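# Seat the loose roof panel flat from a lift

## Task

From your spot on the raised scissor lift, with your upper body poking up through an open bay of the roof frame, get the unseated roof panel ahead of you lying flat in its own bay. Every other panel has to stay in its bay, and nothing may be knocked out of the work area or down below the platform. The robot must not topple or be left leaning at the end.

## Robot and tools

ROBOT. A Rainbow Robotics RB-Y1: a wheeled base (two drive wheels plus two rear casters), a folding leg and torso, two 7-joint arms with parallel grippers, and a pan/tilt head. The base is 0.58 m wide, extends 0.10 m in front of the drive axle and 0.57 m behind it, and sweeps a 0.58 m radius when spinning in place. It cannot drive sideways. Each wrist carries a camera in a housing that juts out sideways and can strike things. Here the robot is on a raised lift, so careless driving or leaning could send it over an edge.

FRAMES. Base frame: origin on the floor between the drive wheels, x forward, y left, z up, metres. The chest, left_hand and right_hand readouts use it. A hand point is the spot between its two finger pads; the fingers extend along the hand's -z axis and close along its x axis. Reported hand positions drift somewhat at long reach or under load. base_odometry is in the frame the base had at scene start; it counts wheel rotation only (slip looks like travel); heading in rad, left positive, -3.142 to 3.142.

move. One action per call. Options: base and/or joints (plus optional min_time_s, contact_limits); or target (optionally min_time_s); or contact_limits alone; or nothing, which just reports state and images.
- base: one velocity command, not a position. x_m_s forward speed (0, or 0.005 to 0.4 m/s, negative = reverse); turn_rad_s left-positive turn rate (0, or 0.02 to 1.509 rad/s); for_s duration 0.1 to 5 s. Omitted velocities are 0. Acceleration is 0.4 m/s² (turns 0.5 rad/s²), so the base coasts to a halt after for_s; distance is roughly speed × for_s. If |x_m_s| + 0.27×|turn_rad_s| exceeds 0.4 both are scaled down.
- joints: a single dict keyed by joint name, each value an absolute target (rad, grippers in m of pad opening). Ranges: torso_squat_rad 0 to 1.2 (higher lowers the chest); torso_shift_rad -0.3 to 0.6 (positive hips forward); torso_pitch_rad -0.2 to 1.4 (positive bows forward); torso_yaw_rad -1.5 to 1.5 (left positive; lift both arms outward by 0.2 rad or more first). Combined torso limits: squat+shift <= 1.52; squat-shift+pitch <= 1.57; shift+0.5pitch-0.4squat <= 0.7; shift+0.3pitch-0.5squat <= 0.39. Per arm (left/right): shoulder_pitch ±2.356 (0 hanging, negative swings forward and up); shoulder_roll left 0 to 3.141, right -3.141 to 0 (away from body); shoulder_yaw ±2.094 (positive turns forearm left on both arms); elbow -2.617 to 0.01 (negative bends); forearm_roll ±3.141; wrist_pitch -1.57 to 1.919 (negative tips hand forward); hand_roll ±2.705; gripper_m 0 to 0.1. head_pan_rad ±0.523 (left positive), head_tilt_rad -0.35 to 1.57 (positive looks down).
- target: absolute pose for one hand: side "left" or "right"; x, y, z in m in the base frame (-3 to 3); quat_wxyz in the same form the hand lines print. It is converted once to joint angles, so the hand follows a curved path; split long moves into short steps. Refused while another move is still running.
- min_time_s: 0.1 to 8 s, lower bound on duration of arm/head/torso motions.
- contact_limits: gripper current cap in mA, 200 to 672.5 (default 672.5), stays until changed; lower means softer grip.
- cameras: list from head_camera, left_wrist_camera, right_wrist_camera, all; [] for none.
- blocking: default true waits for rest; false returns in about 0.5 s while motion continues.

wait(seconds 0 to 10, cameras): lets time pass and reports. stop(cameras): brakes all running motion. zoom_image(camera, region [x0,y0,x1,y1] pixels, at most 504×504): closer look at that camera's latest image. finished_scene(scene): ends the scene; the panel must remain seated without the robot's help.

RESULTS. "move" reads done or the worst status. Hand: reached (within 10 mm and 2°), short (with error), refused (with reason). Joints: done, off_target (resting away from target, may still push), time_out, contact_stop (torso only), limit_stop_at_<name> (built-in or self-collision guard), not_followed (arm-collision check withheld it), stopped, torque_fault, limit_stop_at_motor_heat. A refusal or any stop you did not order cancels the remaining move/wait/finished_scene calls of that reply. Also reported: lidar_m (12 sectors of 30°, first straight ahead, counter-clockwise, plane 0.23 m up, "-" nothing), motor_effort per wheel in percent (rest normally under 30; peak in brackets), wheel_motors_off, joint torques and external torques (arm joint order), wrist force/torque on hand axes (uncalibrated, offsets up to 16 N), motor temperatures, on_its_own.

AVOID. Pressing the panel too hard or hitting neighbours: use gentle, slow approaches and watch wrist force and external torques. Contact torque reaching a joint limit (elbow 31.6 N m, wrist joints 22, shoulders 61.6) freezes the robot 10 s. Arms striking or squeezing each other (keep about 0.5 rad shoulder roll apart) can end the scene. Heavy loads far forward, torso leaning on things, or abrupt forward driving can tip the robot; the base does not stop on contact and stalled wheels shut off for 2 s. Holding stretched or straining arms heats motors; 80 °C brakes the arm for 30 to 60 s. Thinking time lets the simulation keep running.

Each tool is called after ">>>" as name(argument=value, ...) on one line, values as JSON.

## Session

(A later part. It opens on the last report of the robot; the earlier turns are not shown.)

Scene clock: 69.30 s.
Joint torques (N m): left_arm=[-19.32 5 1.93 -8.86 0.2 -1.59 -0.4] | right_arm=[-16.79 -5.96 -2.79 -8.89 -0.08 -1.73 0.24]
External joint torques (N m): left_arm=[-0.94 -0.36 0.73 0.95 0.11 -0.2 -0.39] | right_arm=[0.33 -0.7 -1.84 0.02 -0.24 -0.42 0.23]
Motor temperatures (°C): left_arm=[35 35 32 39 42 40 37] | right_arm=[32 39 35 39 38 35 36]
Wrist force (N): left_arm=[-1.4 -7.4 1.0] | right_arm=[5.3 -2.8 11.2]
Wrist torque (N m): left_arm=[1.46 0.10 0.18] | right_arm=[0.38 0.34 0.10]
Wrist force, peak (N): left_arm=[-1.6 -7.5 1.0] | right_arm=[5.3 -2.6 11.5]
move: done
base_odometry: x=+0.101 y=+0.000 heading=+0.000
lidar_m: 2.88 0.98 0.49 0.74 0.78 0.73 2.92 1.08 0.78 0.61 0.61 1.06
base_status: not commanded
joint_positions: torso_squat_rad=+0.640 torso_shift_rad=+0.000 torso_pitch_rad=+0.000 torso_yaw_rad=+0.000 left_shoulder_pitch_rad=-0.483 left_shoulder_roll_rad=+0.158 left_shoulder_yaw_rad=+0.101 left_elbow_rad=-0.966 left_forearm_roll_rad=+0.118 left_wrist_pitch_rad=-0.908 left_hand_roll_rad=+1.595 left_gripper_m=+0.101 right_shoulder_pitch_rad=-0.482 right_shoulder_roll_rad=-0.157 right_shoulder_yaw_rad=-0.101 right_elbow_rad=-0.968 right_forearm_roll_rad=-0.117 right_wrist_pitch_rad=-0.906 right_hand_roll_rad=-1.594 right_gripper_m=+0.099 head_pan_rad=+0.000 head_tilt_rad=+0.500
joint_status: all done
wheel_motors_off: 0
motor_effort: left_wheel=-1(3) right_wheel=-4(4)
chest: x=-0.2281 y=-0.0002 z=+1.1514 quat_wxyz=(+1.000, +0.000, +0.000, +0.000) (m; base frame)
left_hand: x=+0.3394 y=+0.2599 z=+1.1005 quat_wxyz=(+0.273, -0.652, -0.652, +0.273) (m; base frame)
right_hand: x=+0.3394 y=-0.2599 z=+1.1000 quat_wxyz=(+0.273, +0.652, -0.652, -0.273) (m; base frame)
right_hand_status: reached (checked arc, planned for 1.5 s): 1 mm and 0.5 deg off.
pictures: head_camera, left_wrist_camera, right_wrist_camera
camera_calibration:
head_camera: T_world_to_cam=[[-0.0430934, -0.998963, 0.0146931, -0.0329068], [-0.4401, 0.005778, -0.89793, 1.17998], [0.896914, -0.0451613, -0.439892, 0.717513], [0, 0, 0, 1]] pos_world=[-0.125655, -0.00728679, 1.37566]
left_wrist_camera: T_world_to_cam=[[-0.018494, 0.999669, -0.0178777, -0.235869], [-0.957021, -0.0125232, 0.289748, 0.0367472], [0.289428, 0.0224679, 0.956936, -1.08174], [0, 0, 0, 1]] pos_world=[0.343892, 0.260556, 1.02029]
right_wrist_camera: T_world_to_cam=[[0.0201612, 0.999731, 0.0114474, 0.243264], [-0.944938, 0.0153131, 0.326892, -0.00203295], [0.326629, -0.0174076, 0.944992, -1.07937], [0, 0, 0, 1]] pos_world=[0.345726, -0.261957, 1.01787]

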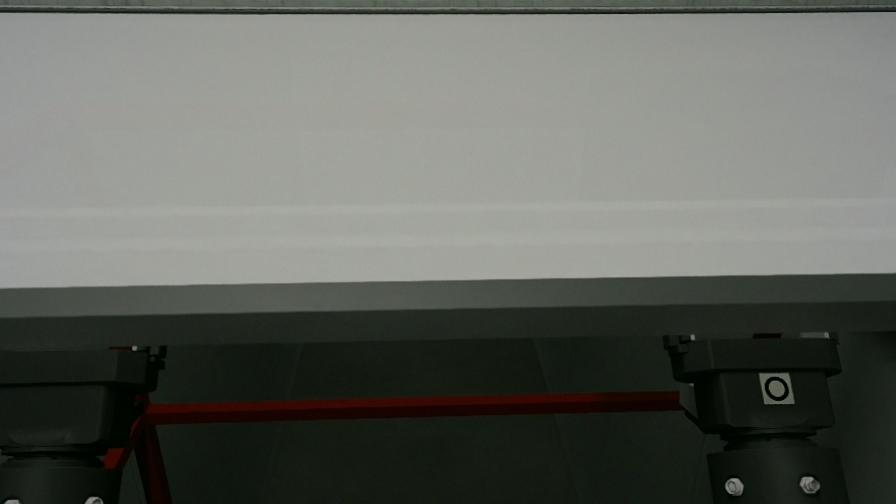

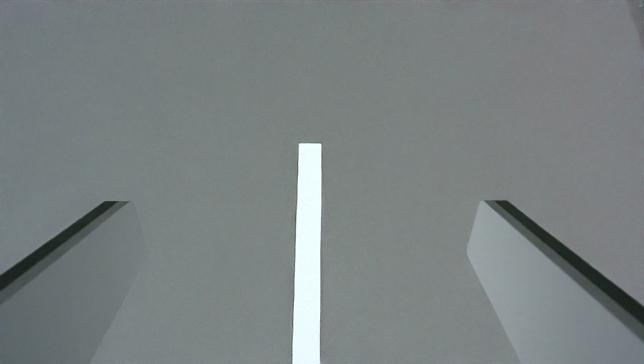

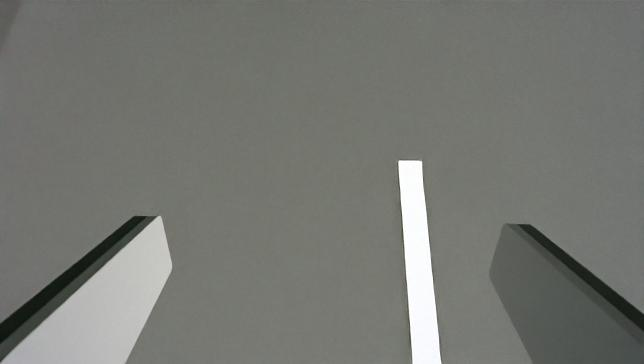

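>>> move(target={"side": "left", "x": 0.34, "y": 0.26, "z": 1.20, "quat_wxyz": [0.2706, -0.6533, -0.6533, 0.2706]}, min_time_s=1.5, cameras=[])

>>> move(target={"side": "right", "x": 0.34, "y": -0.26, "z": 1.20, "quat_wxyz": [0.2706, 0.6533, -0.6533, -0.2706]}, min_time_s=1.5)

Scene clock: 71.40 s.
Joint torques (N m): left_arm=[-18.13 5.58 1.97 -10.44 0.3 -1.27 -0.43] | right_arm=[-17.29 -5.95 -2.89 -9.2 -0.03 -1.7 0.27]
External joint torques (N m): left_arm=[0.27 0.18 0.52 -0.37 0.24 0.1 -0.42] | right_arm=[-0.17 -0.69 -1.94 -0.28 -0.2 -0.4 0.27]
Motor temperatures (°C): left_arm=[35 35 32 39 42 40 37] | right_arm=[32 39 35 39 38 35 36]
Wrist force (N): left_arm=[-1.2 -7.4 1.2] | right_arm=[5.0 -2.9 11.2]
Wrist torque (N m): left_arm=[1.46 0.11 0.18] | right_arm=[0.39 0.31 0.10]
Wrist force, peak (N): left_arm=[-1.7 -7.7 1.1] | right_arm=[5.4 -3.1 11.2]
move: done
base_odometry: x=+0.101 y=+0.000 heading=+0.000
lidar_m: 2.88 0.99 0.48 0.74 0.78 0.71 2.91 1.07 0.77 0.60 0.61 1.05
base_status: not commanded
joint_positions: torso_squat_rad=+0.640 torso_shift_rad=+0.000 torso_pitch_rad=+0.000 torso_yaw_rad=+0.000 left_shoulder_pitch_rad=-0.466 left_shoulder_roll_rad=+0.170 left_shoulder_yaw_rad=+0.128 left_elbow_rad=-1.370 left_forearm_roll_rad=+0.136 left_wrist_pitch_rad=-0.527 left_hand_roll_rad=+1.572 left_gripper_m=+0.101 right_shoulder_pitch_rad=-0.482 right_shoulder_roll_rad=-0.157 right_shoulder_yaw_rad=-0.101 right_elbow_rad=-0.968 right_forearm_roll_rad=-0.117 right_wrist_pitch_rad=-0.906 right_hand_roll_rad=-1.594 right_gripper_m=+0.099 head_pan_rad=+0.000 head_tilt_rad=+0.500
joint_status: all done
wheel_motors_off: 0
motor_effort: left_wheel=-1(2) right_wheel=+1(5)
chest: x=-0.2281 y=-0.0002 z=+1.1514 quat_wxyz=(+1.000, +0.000, +0.000, +0.000) (m; base frame)
left_hand: x=+0.3399 y=+0.2597 z=+1.2001 quat_wxyz=(+0.270, -0.654, -0.653, +0.270) (m; base frame)
left_hand_status: reached (checked arc, planned for 1.5 s): 0 mm and 0.1 deg off.
right_hand: x=+0.3394 y=-0.2599 z=+1.1000 quat_wxyz=(+0.273, +0.652, -0.652, -0.273) (m; base frame)
pictures: none
No camera images: "cameras" was empty.

Scene clock: 73.23 s.
Joint torques (N m): left_arm=[-18.08 5.53 1.86 -10.37 0.28 -1.31 -0.34] | right_arm=[-15.38 -6.63 -3.4 -10.05 -0.14 -1.27 0.43]
External joint torques (N m): left_arm=[0.32 0.13 0.41 -0.3 0.22 0.07 -0.33] | right_arm=[1.77 -1.31 -2.22 -0.88 -0.33 0.03 0.42]
Motor temperatures (°C): left_arm=[35 35 32 39 42 40 37] | right_arm=[32 39 35 39 38 35 36]
Wrist force (N): left_arm=[-2.0 -7.2 1.5] | right_arm=[5.2 -3.1 11.1]
Wrist torque (N m): left_arm=[1.42 0.01 0.17] | right_arm=[0.40 0.32 0.10]
Wrist force, peak (N): left_arm=[-1.7 -7.4 1.1] | right_arm=[5.4 -3.5 11.2]
move: done
base_odometry: x=+0.101 y=+0.000 heading=+0.000
lidar_m: 2.86 1.00 0.50 0.74 0.77 0.70 2.89 1.08 0.78 0.61 0.60 1.04
base_status: not commanded
joint_positions: torso_squat_rad=+0.640 torso_shift_rad=+0.000 torso_pitch_rad=+0.000 torso_yaw_rad=+0.000 left_shoulder_pitch_rad=-0.466 left_shoulder_roll_rad=+0.170 left_shoulder_yaw_rad=+0.128 left_elbow_rad=-1.370 left_forearm_roll_rad=+0.136 left_wrist_pitch_rad=-0.527 left_hand_roll_rad=+1.572 left_gripper_m=+0.101 right_shoulder_pitch_rad=-0.466 right_shoulder_roll_rad=-0.169 right_shoulder_yaw_rad=-0.128 right_elbow_rad=-1.371 right_forearm_roll_rad=-0.135 right_wrist_pitch_rad=-0.525 right_hand_roll_rad=-1.571 right_gripper_m=+0.099 head_pan_rad=+0.000 head_tilt_rad=+0.500
joint_status: all done
wheel_motors_off: 0
motor_effort: left_wheel=-2(3) right_wheel=-1(4)
chest: x=-0.2281 y=-0.0002 z=+1.1514 quat_wxyz=(+1.000, +0.000, +0.000, +0.000) (m; base frame)
left_hand: x=+0.3399 y=+0.2598 z=+1.2001 quat_wxyz=(+0.270, -0.654, -0.653, +0.270) (m; base frame)
right_hand: x=+0.3399 y=-0.2597 z=+1.1998 quat_wxyz=(+0.270, +0.654, -0.653, -0.270) (m; base frame)
right_hand_status: reached (checked arc, planned for 1.5 s): 0 mm and 0.1 deg off.
pictures: head_camera, left_wrist_camera, right_wrist_camera
camera_calibration:
head_camera: T_world_to_cam=[[-0.0430934, -0.998963, 0.0146931, -0.0329068], [-0.4401, 0.005778, -0.89793, 1.17998], [0.896914, -0.0451613, -0.439892, 0.717513], [0, 0, 0, 1]] pos_world=[-0.125655, -0.00728679, 1.37566]
left_wrist_camera: T_world_to_cam=[[-0.0173005, 0.999693, -0.0177244, -0.234555], [-0.959577, -0.0116205, 0.281205, 0.0192337], [0.280913, 0.0218729, 0.959484, -1.17725], [0, 0, 0, 1]] pos_world=[0.345104, 0.260457, 1.11999]
right_wrist_camera: T_world_to_cam=[[0.0188519, 0.99976, 0.0111938, 0.242638], [-0.947925, 0.014312, 0.318173, -0.0228265], [0.317936, -0.0166091, 0.947967, -1.17423], [0, 0, 0, 1]] pos_world=[0.347118, -0.261756, 1.11768]

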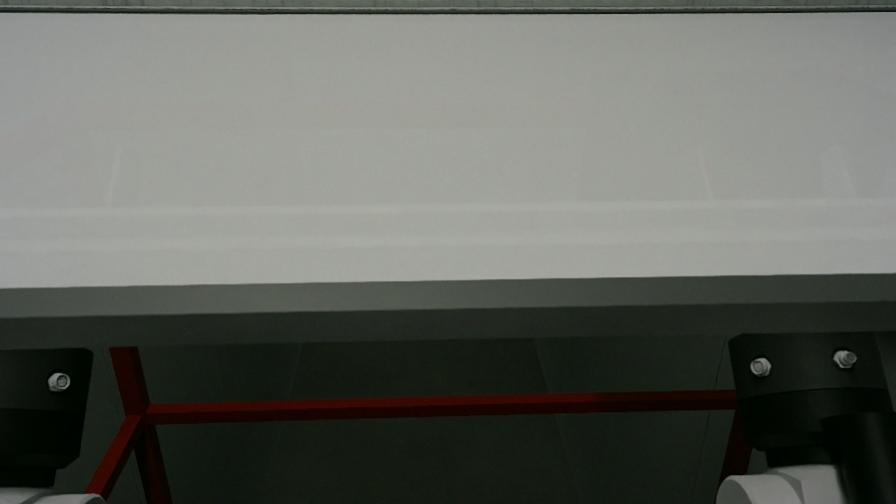

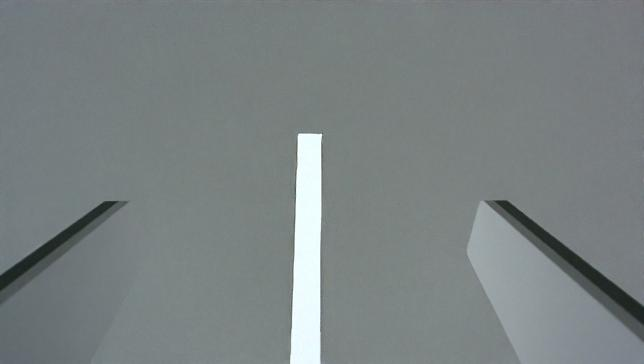

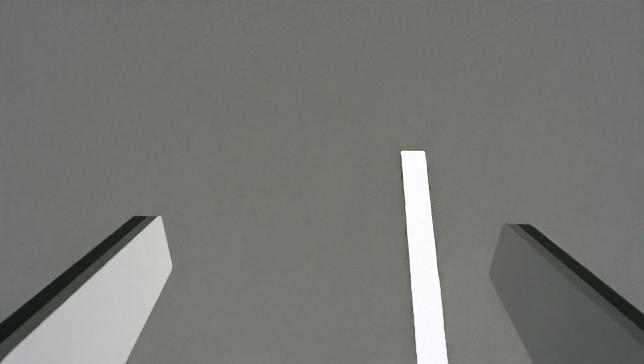

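>>> move(joints={"torso_squat_rad": 0.564}, min_time_s=1.0, cameras=[])

>>> move(joints={"torso_squat_rad": 0.55}, min_time_s=0.7, cameras=[])

Scene clock: 74.80 s.
Joint torques (N m): left_arm=[-28.17 5.42 2.02 -16.39 0.64 -4.71 0.42] | right_arm=[-16.54 -6.24 -3.2 -10.86 -0.22 -1.91 0.13]
External joint torques (N m): left_arm=[-9.83 0.02 0.57 -6.31 0.58 -3.32 0.43] | right_arm=[0.59 -0.92 -2.02 -1.68 -0.41 -0.61 0.13]
Motor temperatures (°C): left_arm=[35 35 32 39 42 40 37] | right_arm=[32 39 35 39 38 35 36]
Wrist force (N): left_arm=[-2.6 6.0 12.9] | right_arm=[3.5 -6.0 14.5]
Wrist torque (N m): left_arm=[1.66 0.80 -0.53] | right_arm=[0.37 0.54 0.28]
Wrist force, peak (N): left_arm=[-1.9 7.3 15.2] | right_arm=[3.9 -5.7 14.9]
move: done
base_odometry: x=+0.101 y=+0.000 heading=+0.000
lidar_m: 2.87 0.98 0.49 0.74 0.77 0.71 2.90 1.08 0.78 0.60 0.60 1.03
base_status: not commanded
joint_positions: torso_squat_rad=+0.564 torso_shift_rad=+0.000 torso_pitch_rad=+0.001 torso_yaw_rad=+0.000 left_shoulder_pitch_rad=-0.464 left_shoulder_roll_rad=+0.170 left_shoulder_yaw_rad=+0.128 left_elbow_rad=-1.368 left_forearm_roll_rad=+0.136 left_wrist_pitch_rad=-0.526 left_hand_roll_rad=+1.572 left_gripper_m=+0.101 right_shoulder_pitch_rad=-0.466 right_shoulder_roll_rad=-0.169 right_shoulder_yaw_rad=-0.128 right_elbow_rad=-1.371 right_forearm_roll_rad=-0.135 right_wrist_pitch_rad=-0.525 right_hand_roll_rad=-1.571 right_gripper_m=+0.099 head_pan_rad=+0.000 head_tilt_rad=+0.500
joint_status: all done
wheel_motors_off: 0
motor_effort: left_wheel=-2(2) right_wheel=+1(4)
chest: x=-0.2275 y=-0.0002 z=+1.1815 quat_wxyz=(+1.000, +0.000, +0.000, +0.000) (m; base frame)
left_hand: x=+0.3409 y=+0.2603 z=+1.2275 quat_wxyz=(+0.272, -0.653, -0.653, +0.272) (m; base frame)
right_hand: x=+0.3406 y=-0.2598 z=+1.2289 quat_wxyz=(+0.271, +0.653, -0.653, -0.271) (m; base frame)
pictures: none
No camera images: "cameras" was empty.

Scene clock: 75.80 s.
Joint torques (N m): left_arm=[-28.43 5.34 1.96 -16.59 0.59 -4.73 0.37] | right_arm=[-16.86 -6.74 -3.16 -10.92 -0.29 -1.87 0.08]
External joint torques (N m): left_arm=[-10.08 -0.07 0.5 -6.51 0.53 -3.34 0.38] | right_arm=[0.26 -1.41 -1.97 -1.74 -0.48 -0.57 0.07]
Motor temperatures (°C): left_arm=[35 35 32 39 42 40 37] | right_arm=[32 39 35 39 38 35 36]
Wrist force (N): left_arm=[-2.9 6.4 12.4] | right_arm=[3.5 -6.3 14.4]
Wrist torque (N m): left_arm=[1.66 0.77 -0.55] | right_arm=[0.36 0.53 0.30]
Wrist force, peak (N): left_arm=[-3.2 5.7 13.2] | right_arm=[3.5 -5.6 15.0]
move: done
base_odometry: x=+0.101 y=+0.000 heading=+0.000
lidar_m: 2.87 0.98 0.49 0.73 0.77 0.72 2.89 1.06 0.78 0.62 0.61 1.06
base_status: not commanded
joint_positions: torso_squat_rad=+0.550 torso_shift_rad=+0.000 torso_pitch_rad=+0.001 torso_yaw_rad=+0.000 left_shoulder_pitch_rad=-0.464 left_shoulder_roll_rad=+0.170 left_shoulder_yaw_rad=+0.128 left_elbow_rad=-1.368 left_forearm_roll_rad=+0.136 left_wrist_pitch_rad=-0.526 left_hand_roll_rad=+1.572 left_gripper_m=+0.101 right_shoulder_pitch_rad=-0.466 right_shoulder_roll_rad=-0.169 right_shoulder_yaw_rad=-0.128 right_elbow_rad=-1.371 right_forearm_roll_rad=-0.135 right_wrist_pitch_rad=-0.525 right_hand_roll_rad=-1.571 right_gripper_m=+0.099 head_pan_rad=+0.000 head_tilt_rad=+0.500
joint_status: all done
wheel_motors_off: 0
motor_effort: left_wheel=-1(2) right_wheel=+0(4)
chest: x=-0.2275 y=-0.0002 z=+1.1867 quat_wxyz=(+1.000, +0.000, +0.001, +0.000) (m; base frame)
left_hand: x=+0.3409 y=+0.2603 z=+1.2326 quat_wxyz=(+0.272, -0.652, -0.653, +0.272) (m; base frame)
right_hand: x=+0.3407 y=-0.2598 z=+1.2340 quat_wxyz=(+0.271, +0.653, -0.653, -0.271) (m; base frame)
pictures: none
No camera images: "cameras" was empty.

>>> move(target={"side": "right", "x": 0.3407, "y": -0.2598, "z": 1.239, "quat_wxyz": [0.2706, 0.6533, -0.6533, -0.2706]}, min_time_s=1.0)

Scene clock: 77.50 s.
Joint torques (N m): left_arm=[-25.36 5.58 2.25 -14.59 0.64 -3.82 0.27] | right_arm=[-25.05 -6.11 -5.31 -15.45 -0.83 -3.36 -0.11]
External joint torques (N m): left_arm=[-6.99 0.18 0.8 -4.51 0.59 -2.44 0.28] | right_arm=[-7.92 -0.77 -4.13 -6.27 -1.02 -2.05 -0.11]
Motor temperatures (°C): left_arm=[35 35 32 39 42 40 37] | right_arm=[33 39 35 39 38 35 36]
Wrist force (N): left_arm=[-2.3 0.6 4.5] | right_arm=[5.5 -11.2 23.2]
Wrist torque (N m): left_arm=[1.63 0.26 -0.26] | right_arm=[0.30 0.99 0.53]
Wrist force, peak (N): left_arm=[-3.2 6.4 12.7] | right_arm=[5.1 -11.3 23.3]
move: done
base_odometry: x=+0.101 y=+0.000 heading=+0.000
lidar_m: 2.88 0.99 0.48 0.74 0.78 0.71 2.89 1.08 0.77 0.61 0.60 1.05
base_status: not commanded
joint_positions: torso_squat_rad=+0.550 torso_shift_rad=+0.000 torso_pitch_rad=+0.001 torso_yaw_rad=+0.000 left_shoulder_pitch_rad=-0.465 left_shoulder_roll_rad=+0.170 left_shoulder_yaw_rad=+0.128 left_elbow_rad=-1.369 left_forearm_roll_rad=+0.136 left_wrist_pitch_rad=-0.526 left_hand_roll_rad=+1.572 left_gripper_m=+0.101 right_shoulder_pitch_rad=-0.467 right_shoulder_roll_rad=-0.169 right_shoulder_yaw_rad=-0.130 right_elbow_rad=-1.382 right_forearm_roll_rad=-0.136 right_wrist_pitch_rad=-0.510 right_hand_roll_rad=-1.569 right_gripper_m=+0.099 head_pan_rad=+0.000 head_tilt_rad=+0.500
joint_status: all done
wheel_motors_off: 0
motor_effort: left_wheel=-1(2) right_wheel=+0(5)
chest: x=-0.2275 y=-0.0002 z=+1.1867 quat_wxyz=(+1.000, +0.000, +0.001, +0.000) (m; base frame)
left_hand: x=+0.3408 y=+0.2601 z=+1.2332 quat_wxyz=(+0.272, -0.653, -0.653, +0.271) (m; base frame)
right_hand: x=+0.3410 y=-0.2599 z=+1.2369 quat_wxyz=(+0.272, +0.653, -0.653, -0.272) (m; base frame)
right_hand_status: reached (checked arc, planned for 1.0 s): 2 mm and 0.2 deg off.
pictures: head_camera, left_wrist_camera, right_wrist_camera
camera_calibration:
head_camera: T_world_to_cam=[[-0.0430288, -0.998964, 0.0148342, -0.0335764], [-0.441189, 0.00567758, -0.897396, 1.2111], [0.896382, -0.0451586, -0.440976, 0.733655], [0, 0, 0, 1]] pos_world=[-0.124757, -0.00728692, 1.41086]
left_wrist_camera: T_world_to_cam=[[-0.0181742, 0.999682, -0.0175095, -0.234301], [-0.95829, -0.0124206, 0.285529, 0.00527849], [0.28522, 0.0219685, 0.95821, -1.20923], [0, 0, 0, 1]] pos_world=[0.345698, 0.260857, 1.15309]
right_wrist_camera: T_world_to_cam=[[0.0200755, 0.99974, 0.0108021, 0.242533], [-0.946243, 0.0155103, 0.323084, -0.0399933], [0.322832, -0.0167075, 0.946309, -1.20941], [0, 0, 0, 1]] pos_world=[0.347723, -0.262056, 1.15477]

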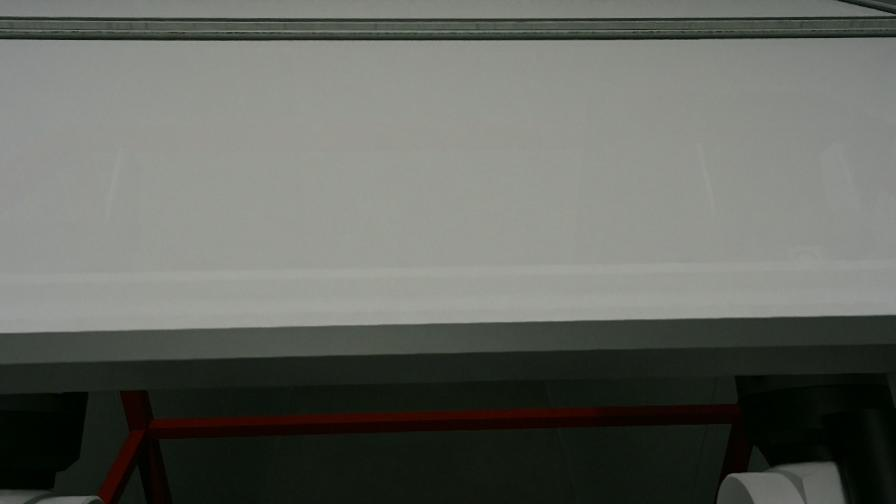

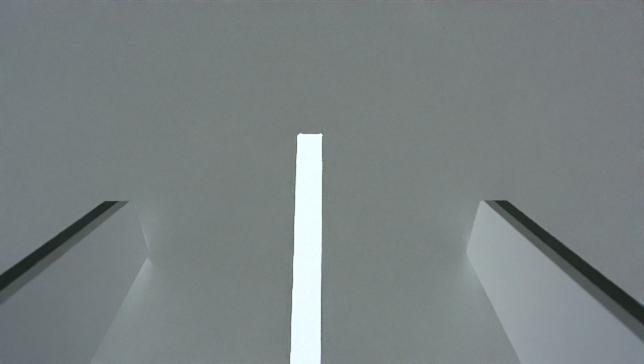

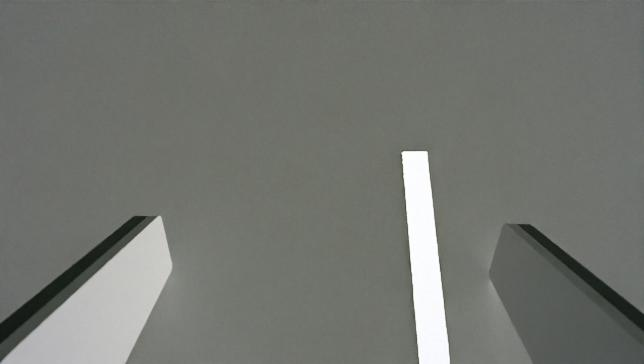

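>>> move(target={"side": "right", "x": 0.3407, "y": -0.2598, "z": 1.2375, "quat_wxyz": [0.2706, 0.6533, -0.6533, -0.2706]}, min_time_s=0.5, cameras=[])

>>> move(joints={"torso_squat_rad": 0.532, "head_tilt_rad": 0.45}, min_time_s=0.8, cameras=["head_camera"])

>>> move(base={"x_m_s": 0.04, "for_s": 1.25}, cameras=["head_camera"])

Scene clock: 78.87 s.
Joint torques (N m): left_arm=[-25.37 5.36 1.84 -14.78 0.53 -3.96 0.34] | right_arm=[-20.03 -5.14 -2.58 -12.83 -0.34 -2.56 -0.13]
External joint torques (N m): left_arm=[-7.01 -0.05 0.39 -4.7 0.48 -2.58 0.35] | right_arm=[-2.91 0.19 -1.4 -3.65 -0.53 -1.25 -0.14]
Motor temperatures (°C): left_arm=[35 35 32 39 42 40 37] | right_arm=[33 39 35 39 38 35 36]
Wrist force (N): left_arm=[-2.8 3.3 8.9] | right_arm=[3.8 -8.0 19.6]
Wrist torque (N m): left_arm=[1.60 0.60 -0.37] | right_arm=[0.36 0.80 0.37]
Wrist force, peak (N): left_arm=[-3.2 3.2 9.0] | right_arm=[5.2 -11.4 23.2]
move: done
base_odometry: x=+0.101 y=+0.000 heading=+0.000
lidar_m: 2.89 0.99 0.49 0.73 0.78 0.71 2.90 1.08 0.78 0.60 0.60 1.05
base_status: not commanded
joint_positions: torso_squat_rad=+0.550 torso_shift_rad=+0.000 torso_pitch_rad=+0.001 torso_yaw_rad=+0.000 left_shoulder_pitch_rad=-0.465 left_shoulder_roll_rad=+0.170 left_shoulder_yaw_rad=+0.128 left_elbow_rad=-1.369 left_forearm_roll_rad=+0.136 left_wrist_pitch_rad=-0.526 left_hand_roll_rad=+1.572 left_gripper_m=+0.101 right_shoulder_pitch_rad=-0.466 right_shoulder_roll_rad=-0.169 right_shoulder_yaw_rad=-0.130 right_elbow_rad=-1.381 right_forearm_roll_rad=-0.136 right_wrist_pitch_rad=-0.510 right_hand_roll_rad=-1.569 right_gripper_m=+0.099 head_pan_rad=+0.000 head_tilt_rad=+0.500
joint_status: all done
wheel_motors_off: 0
motor_effort: left_wheel=-2(2) right_wheel=-2(3)
chest: x=-0.2275 y=-0.0002 z=+1.1867 quat_wxyz=(+1.000, +0.000, +0.000, +0.000) (m; base frame)
left_hand: x=+0.3408 y=+0.2601 z=+1.2332 quat_wxyz=(+0.272, -0.653, -0.653, +0.271) (m; base frame)
right_hand: x=+0.3411 y=-0.2601 z=+1.2358 quat_wxyz=(+0.273, +0.652, -0.653, -0.273) (m; base frame)
right_hand_status: reached (checked arc, planned for 0.5 s): 2 mm and 0.4 deg off.
pictures: none
No camera images: "cameras" was empty.

Scene clock: 79.97 s.
Joint torques (N m): left_arm=[-25.51 5.24 1.89 -14.82 0.63 -4.19 0.32] | right_arm=[-19.99 -4.89 -2.46 -12.83 -0.38 -2.79 -0.06]
External joint torques (N m): left_arm=[-7.15 -0.16 0.43 -4.74 0.58 -2.81 0.33] | right_arm=[-2.87 0.44 -1.28 -3.65 -0.57 -1.48 -0.06]
Motor temperatures (°C): left_arm=[35 35 32 39 42 40 37] | right_arm=[33 39 35 39 38 35 36]
Wrist force (N): left_arm=[-3.4 3.8 8.0] | right_arm=[3.8 -8.9 18.6]
Wrist torque (N m): left_arm=[1.66 0.50 -0.41] | right_arm=[0.32 0.76 0.44]
Wrist force, peak (N): left_arm=[-3.3 2.9 8.9] | right_arm=[3.8 -8.1 19.8]
move: done
base_odometry: x=+0.101 y=+0.000 heading=+0.000
lidar_m: 2.88 0.99 0.49 0.75 0.77 0.71 2.90 1.08 0.77 0.61 0.60 1.05
base_status: not commanded
joint_positions: torso_squat_rad=+0.532 torso_shift_rad=+0.000 torso_pitch_rad=+0.001 torso_yaw_rad=+0.000 left_shoulder_pitch_rad=-0.465 left_shoulder_roll_rad=+0.170 left_shoulder_yaw_rad=+0.128 left_elbow_rad=-1.369 left_forearm_roll_rad=+0.136 left_wrist_pitch_rad=-0.526 left_hand_roll_rad=+1.572 left_gripper_m=+0.101 right_shoulder_pitch_rad=-0.466 right_shoulder_roll_rad=-0.169 right_shoulder_yaw_rad=-0.130 right_elbow_rad=-1.381 right_forearm_roll_rad=-0.136 right_wrist_pitch_rad=-0.509 right_hand_roll_rad=-1.569 right_gripper_m=+0.099 head_pan_rad=+0.000 head_tilt_rad=+0.450
joint_status: all done
wheel_motors_off: 0
motor_effort: left_wheel=-2(2) right_wheel=+0(4)
chest: x=-0.2274 y=-0.0002 z=+1.1932 quat_wxyz=(+1.000, +0.000, +0.001, +0.000) (m; base frame)
left_hand: x=+0.3409 y=+0.2601 z=+1.2397 quat_wxyz=(+0.272, -0.653, -0.653, +0.272) (m; base frame)
right_hand: x=+0.3412 y=-0.2601 z=+1.2423 quat_wxyz=(+0.273, +0.652, -0.653, -0.273) (m; base frame)
pictures: head_camera
camera_calibration:
head_camera: T_world_to_cam=[[-0.0438507, -0.998958, 0.0126129, -0.0307341], [-0.3958, 0.00577945, -0.918318, 1.25534], [0.917289, -0.0452611, -0.395641, 0.677631], [0, 0, 0, 1]] pos_world=[-0.126067, -0.00728692, 1.42129]

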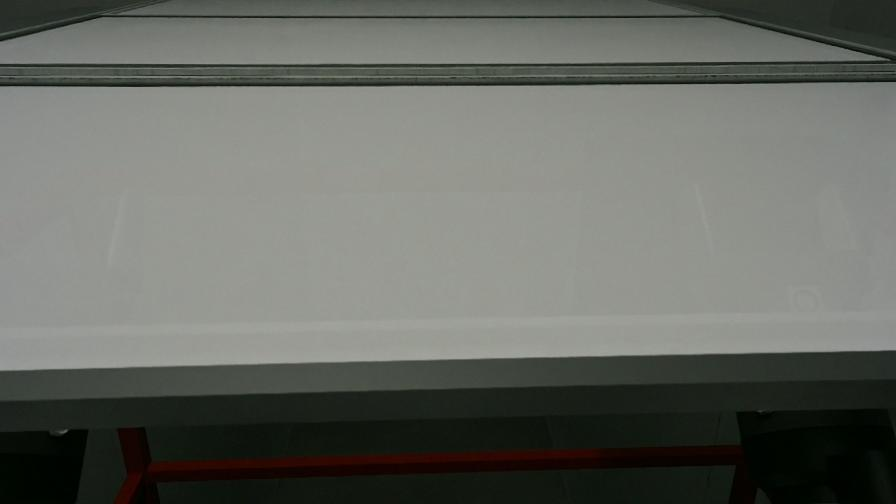

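Scene clock: 81.97 s.
Joint torques (N m): left_arm=[-26.29 5.23 1.97 -15.17 0.55 -3.96 0.33] | right_arm=[-20.5 -5.25 -2.63 -13.29 -0.47 -3.14 -0.16]
External joint torques (N m): left_arm=[-7.93 -0.18 0.51 -5.09 0.49 -2.58 0.34] | right_arm=[-3.38 0.08 -1.45 -4.11 -0.66 -1.83 -0.16]
Motor temperatures (°C): left_arm=[36 35 32 39 42 40 37] | right_arm=[33 39 35 39 38 35 36]
Wrist force (N): left_arm=[-3.2 3.1 9.6] | right_arm=[3.6 -9.9 16.9]
Wrist torque (N m): left_arm=[1.59 0.61 -0.37] | right_arm=[0.26 0.67 0.49]
Wrist force, peak (N): left_arm=[-3.4 1.9 11.0] | right_arm=[3.6 -9.1 19.5]
move: done
base_odometry: x=+0.152 y=+0.000 heading=+0.000
lidar_m: 2.87 0.93 0.49 0.49 0.77 0.76 2.89 1.13 0.78 0.59 0.78 1.00
base_status: done (sent for 1.27 of 1.27 s)
joint_positions: torso_squat_rad=+0.532 torso_shift_rad=+0.000 torso_pitch_rad=+0.001 torso_yaw_rad=+0.000 left_shoulder_pitch_rad=-0.464 left_shoulder_roll_rad=+0.170 left_shoulder_yaw_rad=+0.128 left_elbow_rad=-1.369 left_forearm_roll_rad=+0.136 left_wrist_pitch_rad=-0.526 left_hand_roll_rad=+1.572 left_gripper_m=+0.101 right_shoulder_pitch_rad=-0.466 right_shoulder_roll_rad=-0.169 right_shoulder_yaw_rad=-0.130 right_elbow_rad=-1.381 right_forearm_roll_rad=-0.136 right_wrist_pitch_rad=-0.509 right_hand_roll_rad=-1.569 right_gripper_m=+0.099 head_pan_rad=+0.000 head_tilt_rad=+0.450
joint_status: not commanded
wheel_motors_off: 0
motor_effort: left_wheel=-2(25) right_wheel=+1(23)
chest: x=-0.2275 y=-0.0002 z=+1.1932 quat_wxyz=(+1.000, +0.000, +0.000, +0.000) (m; base frame)
left_hand: x=+0.3408 y=+0.2602 z=+1.2396 quat_wxyz=(+0.272, -0.653, -0.653, +0.272) (m; base frame)
right_hand: x=+0.3411 y=-0.2601 z=+1.2423 quat_wxyz=(+0.273, +0.652, -0.653, -0.273) (m; base frame)
pictures: head_camera
camera_calibration:
head_camera: T_world_to_cam=[[-0.04385, -0.998959, 0.012607, -0.0307299], [-0.395679, 0.00577866, -0.918371, 1.25539], [0.917341, -0.0452588, -0.39552, 0.677557], [0, 0, 0, 1]] pos_world=[-0.126166, -0.00728692, 1.42129]

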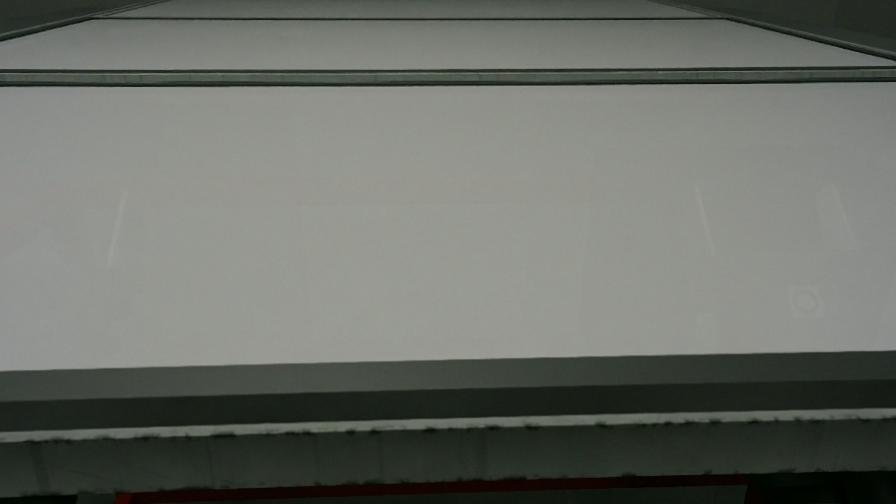

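>>> zoom_image(camera="head_camera", region=[380, 50, 520, 100])

>>> zoom_image(camera="head_camera", region=[348, 340, 548, 504])

Scaled by 3.600 from the camera's 896x504 image, which has a finer 1280x720 frame.

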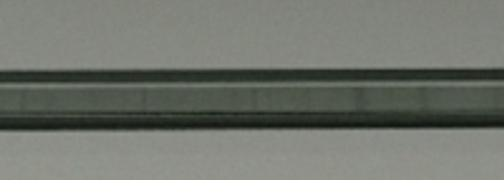

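Scaled by 2.520 from the camera's 896x504 image, which has a finer 1280x720 frame.

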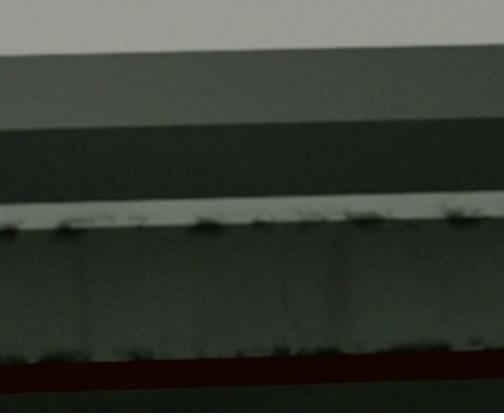

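>>> move(base={"x_m_s": 0.04, "for_s": 1.37}, cameras=["head_camera"])

>>> zoom_image(camera="head_camera", region=[380, 50, 520, 100])

>>> zoom_image(camera="head_camera", region=[348, 340, 548, 504])

Scene clock: 85.80 s.
Joint torques (N m): left_arm=[-26.54 5.37 1.89 -15.19 0.59 -4.08 0.42] | right_arm=[-20.13 -5.19 -2.9 -13.35 -0.46 -3.26 -0.19]
External joint torques (N m): left_arm=[-8.18 -0.03 0.44 -5.1 0.53 -2.7 0.43] | right_arm=[-3.01 0.14 -1.72 -4.17 -0.64 -1.95 -0.2]
Motor temperatures (°C): left_arm=[36 35 32 39 42 40 37] | right_arm=[33 39 35 39 38 35 36]
Wrist force (N): left_arm=[-3.4 2.9 9.3] | right_arm=[3.2 -9.8 16.7]
Wrist torque (N m): left_arm=[1.62 0.59 -0.36] | right_arm=[0.25 0.63 0.50]
Wrist force, peak (N): left_arm=[-3.4 0.7 11.5] | right_arm=[3.4 -9.8 18.1]
move: done
base_odometry: x=+0.206 y=+0.000 heading=+0.000
lidar_m: 2.85 0.88 0.76 0.49 0.78 0.80 2.89 0.86 0.78 0.57 0.78 0.96
base_status: done (sent for 1.37 of 1.37 s)
joint_positions: torso_squat_rad=+0.532 torso_shift_rad=+0.000 torso_pitch_rad=+0.001 torso_yaw_rad=+0.000 left_shoulder_pitch_rad=-0.464 left_shoulder_roll_rad=+0.170 left_shoulder_yaw_rad=+0.128 left_elbow_rad=-1.369 left_forearm_roll_rad=+0.136 left_wrist_pitch_rad=-0.526 left_hand_roll_rad=+1.572 left_gripper_m=+0.101 right_shoulder_pitch_rad=-0.466 right_shoulder_roll_rad=-0.169 right_shoulder_yaw_rad=-0.130 right_elbow_rad=-1.381 right_forearm_roll_rad=-0.136 right_wrist_pitch_rad=-0.509 right_hand_roll_rad=-1.569 right_gripper_m=+0.099 head_pan_rad=+0.000 head_tilt_rad=+0.450
joint_status: not commanded
wheel_motors_off: 0
motor_effort: left_wheel=-2(25) right_wheel=+0(21)
chest: x=-0.2275 y=-0.0002 z=+1.1932 quat_wxyz=(+1.000, +0.000, +0.000, +0.000) (m; base frame)
left_hand: x=+0.3408 y=+0.2602 z=+1.2396 quat_wxyz=(+0.272, -0.653, -0.653, +0.272) (m; base frame)
right_hand: x=+0.3411 y=-0.2601 z=+1.2423 quat_wxyz=(+0.273, +0.652, -0.653, -0.273) (m; base frame)
pictures: head_camera
camera_calibration:
head_camera: T_world_to_cam=[[-0.04385, -0.998959, 0.012607, -0.0307299], [-0.395679, 0.00577866, -0.918371, 1.25539], [0.917341, -0.0452588, -0.39552, 0.677557], [0, 0, 0, 1]] pos_world=[-0.126166, -0.00728692, 1.42129]

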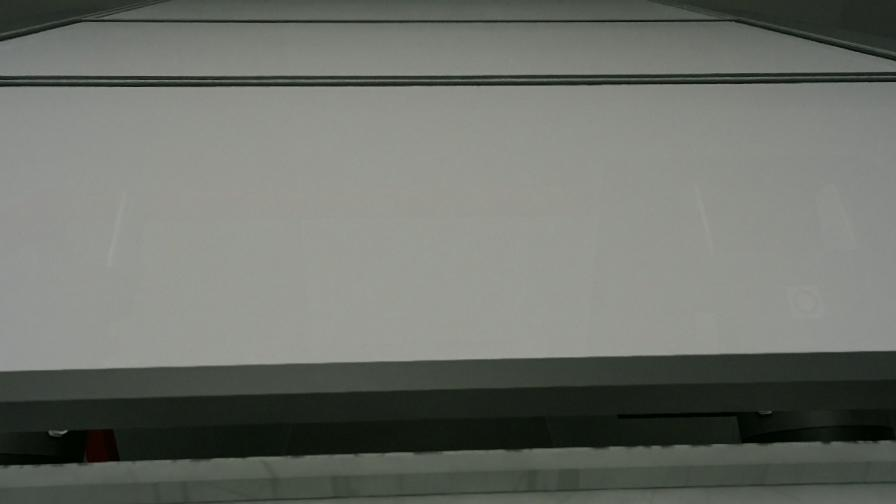

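Scaled by 3.600 from the camera's 896x504 image, which has a finer 1280x720 frame.

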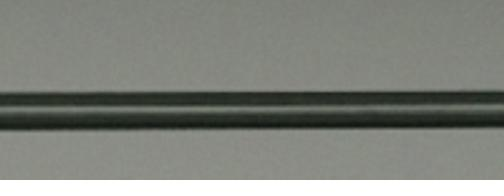

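Scaled by 2.520 from the camera's 896x504 image, which has a finer 1280x720 frame.

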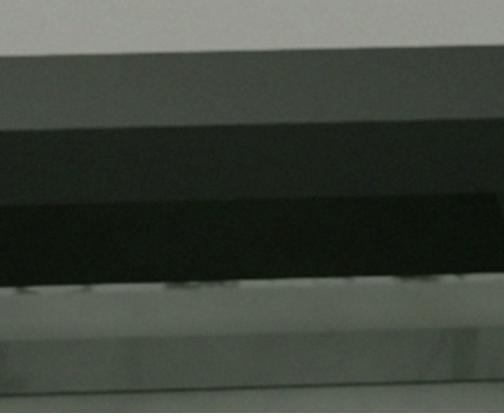

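>>> move(base={"x_m_s": 0.03, "for_s": 0.6}, cameras=["head_camera"])

>>> zoom_image(camera="head_camera", region=[408, 65, 488, 95])

>>> zoom_image(camera="head_camera", region=[348, 340, 548, 504])

Scene clock: 87.83 s.
Joint torques (N m): left_arm=[-26.5 5.69 1.81 -15.01 0.5 -3.89 0.33] | right_arm=[-19.71 -5.39 -2.93 -13.29 -0.49 -3.12 -0.19]
External joint torques (N m): left_arm=[-8.14 0.29 0.36 -4.93 0.44 -2.51 0.34] | right_arm=[-2.59 -0.07 -1.75 -4.11 -0.68 -1.82 -0.19]
Motor temperatures (°C): left_arm=[36 35 32 40 42 40 37] | right_arm=[33 39 35 39 38 35 36]
Wrist force (N): left_arm=[-2.7 3.0 9.7] | right_arm=[3.7 -10.1 16.9]
Wrist torque (N m): left_arm=[1.61 0.65 -0.38] | right_arm=[0.28 0.67 0.49]
Wrist force, peak (N): left_arm=[-3.1 1.5 11.1] | right_arm=[3.3 -9.6 19.7]
move: done
base_odometry: x=+0.224 y=+0.000 heading=+0.000
lidar_m: 2.87 0.88 0.76 0.47 0.77 0.81 2.88 0.86 0.77 0.58 0.78 0.95
base_status: done (sent for 0.6 of 0.6 s)
joint_positions: torso_squat_rad=+0.532 torso_shift_rad=+0.000 torso_pitch_rad=+0.001 torso_yaw_rad=+0.000 left_shoulder_pitch_rad=-0.464 left_shoulder_roll_rad=+0.170 left_shoulder_yaw_rad=+0.128 left_elbow_rad=-1.369 left_forearm_roll_rad=+0.136 left_wrist_pitch_rad=-0.526 left_hand_roll_rad=+1.572 left_gripper_m=+0.101 right_shoulder_pitch_rad=-0.466 right_shoulder_roll_rad=-0.169 right_shoulder_yaw_rad=-0.129 right_elbow_rad=-1.381 right_forearm_roll_rad=-0.136 right_wrist_pitch_rad=-0.509 right_hand_roll_rad=-1.569 right_gripper_m=+0.099 head_pan_rad=+0.000 head_tilt_rad=+0.450
joint_status: not commanded
wheel_motors_off: 0
motor_effort: left_wheel=-3(20) right_wheel=-1(15)
chest: x=-0.2275 y=-0.0002 z=+1.1932 quat_wxyz=(+1.000, +0.000, +0.000, +0.000) (m; base frame)
left_hand: x=+0.3408 y=+0.2602 z=+1.2396 quat_wxyz=(+0.272, -0.653, -0.653, +0.272) (m; base frame)
right_hand: x=+0.3411 y=-0.2601 z=+1.2423 quat_wxyz=(+0.273, +0.652, -0.653, -0.273) (m; base frame)
pictures: head_camera
camera_calibration:
head_camera: T_world_to_cam=[[-0.04385, -0.998959, 0.012607, -0.0307299], [-0.395679, 0.00577866, -0.918371, 1.25539], [0.917341, -0.0452588, -0.39552, 0.677557], [0, 0, 0, 1]] pos_world=[-0.126166, -0.00728692, 1.42129]

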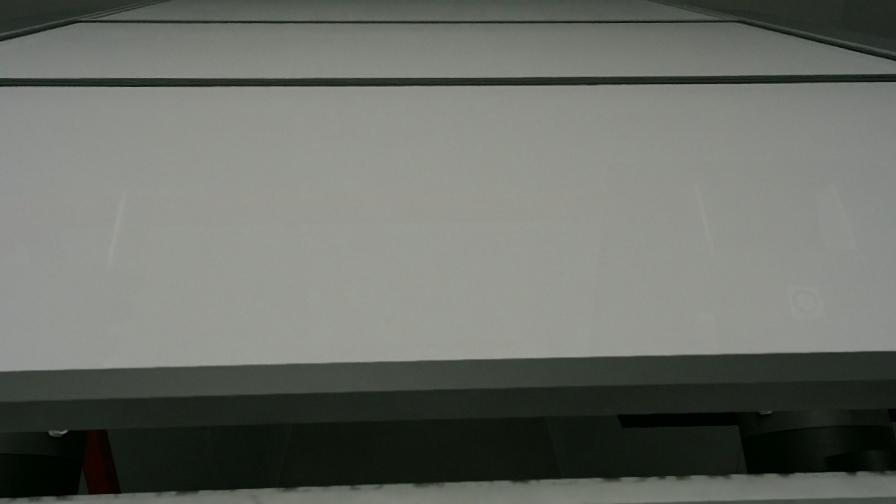

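Scaled by 6.300 from the camera's 896x504 image, which has a finer 1280x720 frame.

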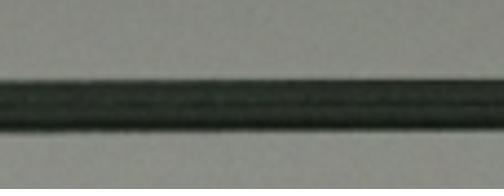

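Scaled by 2.520 from the camera's 896x504 image, which has a finer 1280x720 frame.

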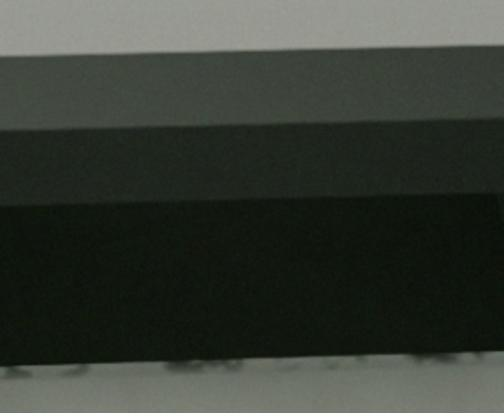

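>>> move(base={"x_m_s": 0.01, "for_s": 0.5}, cameras=["head_camera"])

>>> zoom_image(camera="head_camera", region=[408, 65, 488, 95])

>>> zoom_image(camera="head_camera", region=[348, 340, 548, 504])

Scene clock: 89.10 s.
Joint torques (N m): left_arm=[-26.59 5.51 1.76 -14.55 0.76 -3 0.2] | right_arm=[-20.05 -5.16 -2.77 -12.89 -0.53 -2.82 -0.08]
External joint torques (N m): left_arm=[-8.23 0.11 0.3 -4.47 0.7 -1.53 0.21] | right_arm=[-2.92 0.17 -1.59 -3.7 -0.71 -1.45 -0.09]
Motor temperatures (°C): left_arm=[36 35 32 40 42 40 37] | right_arm=[33 39 35 39 38 35 36]
Wrist force (N): left_arm=[-1.9 -0.1 13.0] | right_arm=[4.7 -8.8 17.7]
Wrist torque (N m): left_arm=[1.51 0.77 -0.20] | right_arm=[0.33 0.67 0.42]
Wrist force, peak (N): left_arm=[-1.4 -2.7 16.0] | right_arm=[3.2 -7.1 20.9]
move: done
base_odometry: x=+0.229 y=+0.000 heading=+0.000
lidar_m: 2.88 0.87 0.75 0.48 0.78 0.82 2.89 0.87 0.78 0.58 0.78 0.95
base_status: done (sent for 0.5 of 0.5 s)
joint_positions: torso_squat_rad=+0.532 torso_shift_rad=+0.000 torso_pitch_rad=+0.001 torso_yaw_rad=+0.000 left_shoulder_pitch_rad=-0.464 left_shoulder_roll_rad=+0.170 left_shoulder_yaw_rad=+0.128 left_elbow_rad=-1.369 left_forearm_roll_rad=+0.136 left_wrist_pitch_rad=-0.526 left_hand_roll_rad=+1.572 left_gripper_m=+0.101 right_shoulder_pitch_rad=-0.466 right_shoulder_roll_rad=-0.169 right_shoulder_yaw_rad=-0.129 right_elbow_rad=-1.381 right_forearm_roll_rad=-0.136 right_wrist_pitch_rad=-0.510 right_hand_roll_rad=-1.569 right_gripper_m=+0.099 head_pan_rad=+0.000 head_tilt_rad=+0.450
joint_status: not commanded
wheel_motors_off: 0
motor_effort: left_wheel=-3(14) right_wheel=-2(13)
chest: x=-0.2277 y=-0.0002 z=+1.1932 quat_wxyz=(+1.000, +0.000, +0.000, +0.000) (m; base frame)
left_hand: x=+0.3405 y=+0.2602 z=+1.2398 quat_wxyz=(+0.272, -0.653, -0.653, +0.271) (m; base frame)
right_hand: x=+0.3409 y=-0.2601 z=+1.2425 quat_wxyz=(+0.273, +0.652, -0.653, -0.273) (m; base frame)
pictures: head_camera
camera_calibration:
head_camera: T_world_to_cam=[[-0.0438553, -0.998959, 0.0125933, -0.0307255], [-0.39539, 0.00577909, -0.918495, 1.25558], [0.917466, -0.0452601, -0.395231, 0.677476], [0, 0, 0, 1]] pos_world=[-0.126466, -0.00728692, 1.42139]

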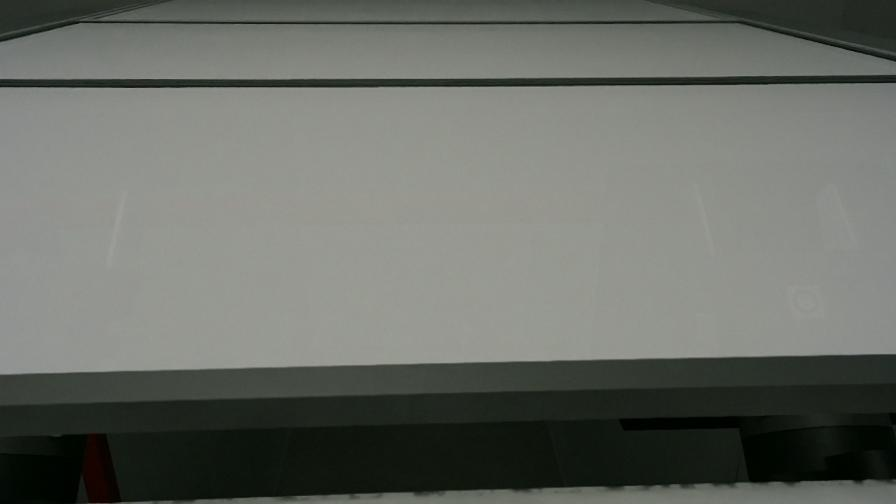

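Scaled by 6.300 from the camera's 896x504 image, which has a finer 1280x720 frame.

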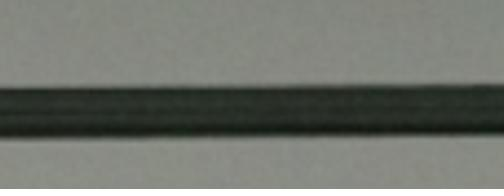

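Scaled by 2.520 from the camera's 896x504 image, which has a finer 1280x720 frame.

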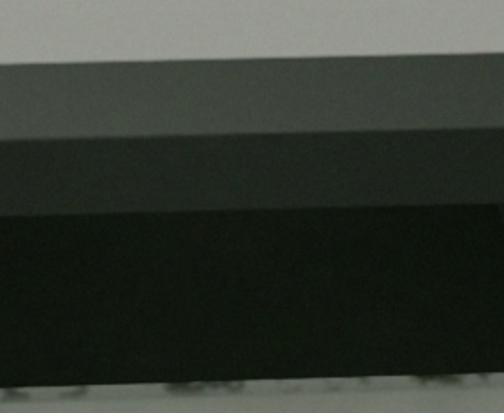

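>>> move(joints={"torso_squat_rad": 0.575}, min_time_s=2.0, cameras=["head_camera"])

>>> zoom_image(camera="head_camera", region=[248, 330, 648, 504])

Scene clock: 92.07 s.
Joint torques (N m): left_arm=[-26.64 5.27 1.97 -14.5 0.63 -3.01 0.23] | right_arm=[-20.39 -5.25 -2.84 -12.69 -0.58 -2.67 -0.05]
External joint torques (N m): left_arm=[-8.27 -0.14 0.51 -4.42 0.57 -1.62 0.24] | right_arm=[-3.26 0.08 -1.66 -3.51 -0.76 -1.36 -0.06]
Motor temperatures (°C): left_arm=[36 35 32 40 42 40 37] | right_arm=[33 39 35 39 38 35 36]
Wrist force (N): left_arm=[-1.7 -1.5 15.4] | right_arm=[5.0 -7.1 18.5]
Wrist torque (N m): left_arm=[1.45 0.88 -0.13] | right_arm=[0.36 0.72 0.32]
Wrist force, peak (N): left_arm=[-2.0 -1.4 15.5] | right_arm=[4.8 -7.8 19.0]
move: done
base_odometry: x=+0.229 y=+0.000 heading=+0.000
lidar_m: 2.88 0.88 0.77 0.48 0.77 0.80 2.89 0.86 0.78 0.58 0.78 0.94
base_status: not commanded
joint_positions: torso_squat_rad=+0.575 torso_shift_rad=+0.000 torso_pitch_rad=+0.000 torso_yaw_rad=+0.000 left_shoulder_pitch_rad=-0.464 left_shoulder_roll_rad=+0.170 left_shoulder_yaw_rad=+0.128 left_elbow_rad=-1.369 left_forearm_roll_rad=+0.136 left_wrist_pitch_rad=-0.526 left_hand_roll_rad=+1.572 left_gripper_m=+0.101 right_shoulder_pitch_rad=-0.466 right_shoulder_roll_rad=-0.169 right_shoulder_yaw_rad=-0.129 right_elbow_rad=-1.381 right_forearm_roll_rad=-0.136 right_wrist_pitch_rad=-0.509 right_hand_roll_rad=-1.569 right_gripper_m=+0.099 head_pan_rad=+0.000 head_tilt_rad=+0.450
joint_status: all done
wheel_motors_off: 0
motor_effort: left_wheel=-2(3) right_wheel=-2(5)
chest: x=-0.2279 y=-0.0002 z=+1.1774 quat_wxyz=(+1.000, +0.000, +0.000, +0.000) (m; base frame)
left_hand: x=+0.3403 y=+0.2602 z=+1.2242 quat_wxyz=(+0.271, -0.653, -0.653, +0.271) (m; base frame)
right_hand: x=+0.3407 y=-0.2601 z=+1.2268 quat_wxyz=(+0.273, +0.652, -0.653, -0.272) (m; base frame)
pictures: head_camera
camera_calibration:
head_camera: T_world_to_cam=[[-0.0438576, -0.998959, 0.0125834, -0.0305217], [-0.395184, 0.00577891, -0.918584, 1.24114], [0.917554, -0.0452596, -0.395026, 0.671138], [0, 0, 0, 1]] pos_world=[-0.126665, -0.00728692, 1.40559]

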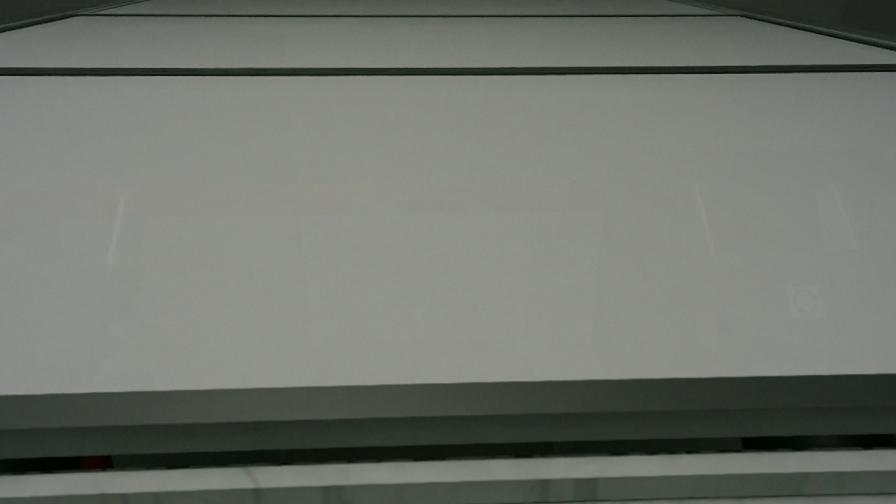

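Scaled by 1.260 from the camera's 896x504 image, which has a finer 1280x720 frame.

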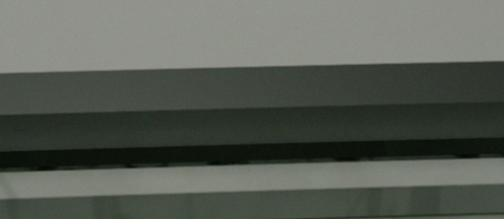

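>>> zoom_image(camera="head_camera", region=[348, 370, 548, 504])

>>> zoom_image(camera="head_camera", region=[0, 380, 200, 504])

>>> zoom_image(camera="head_camera", region=[696, 360, 896, 494])

Scaled by 2.520 from the camera's 896x504 image, which has a finer 1280x720 frame.

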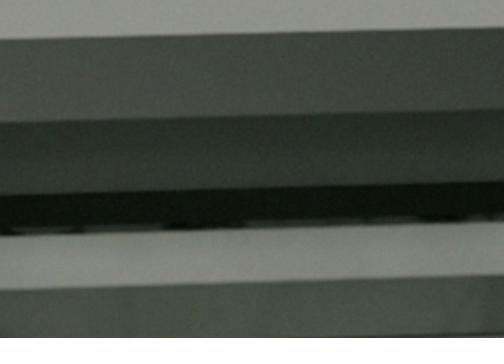

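Scaled by 2.520 from the camera's 896x504 image, which has a finer 1280x720 frame.

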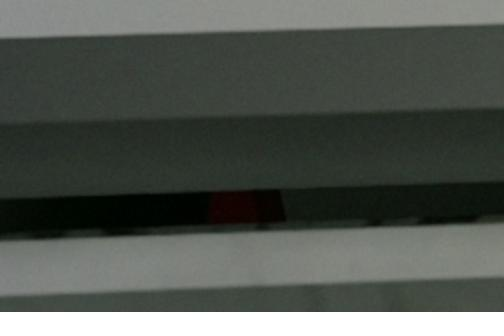

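Scaled by 2.520 from the camera's 896x504 image, which has a finer 1280x720 frame.

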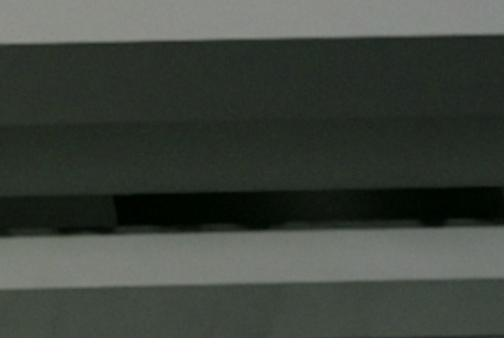

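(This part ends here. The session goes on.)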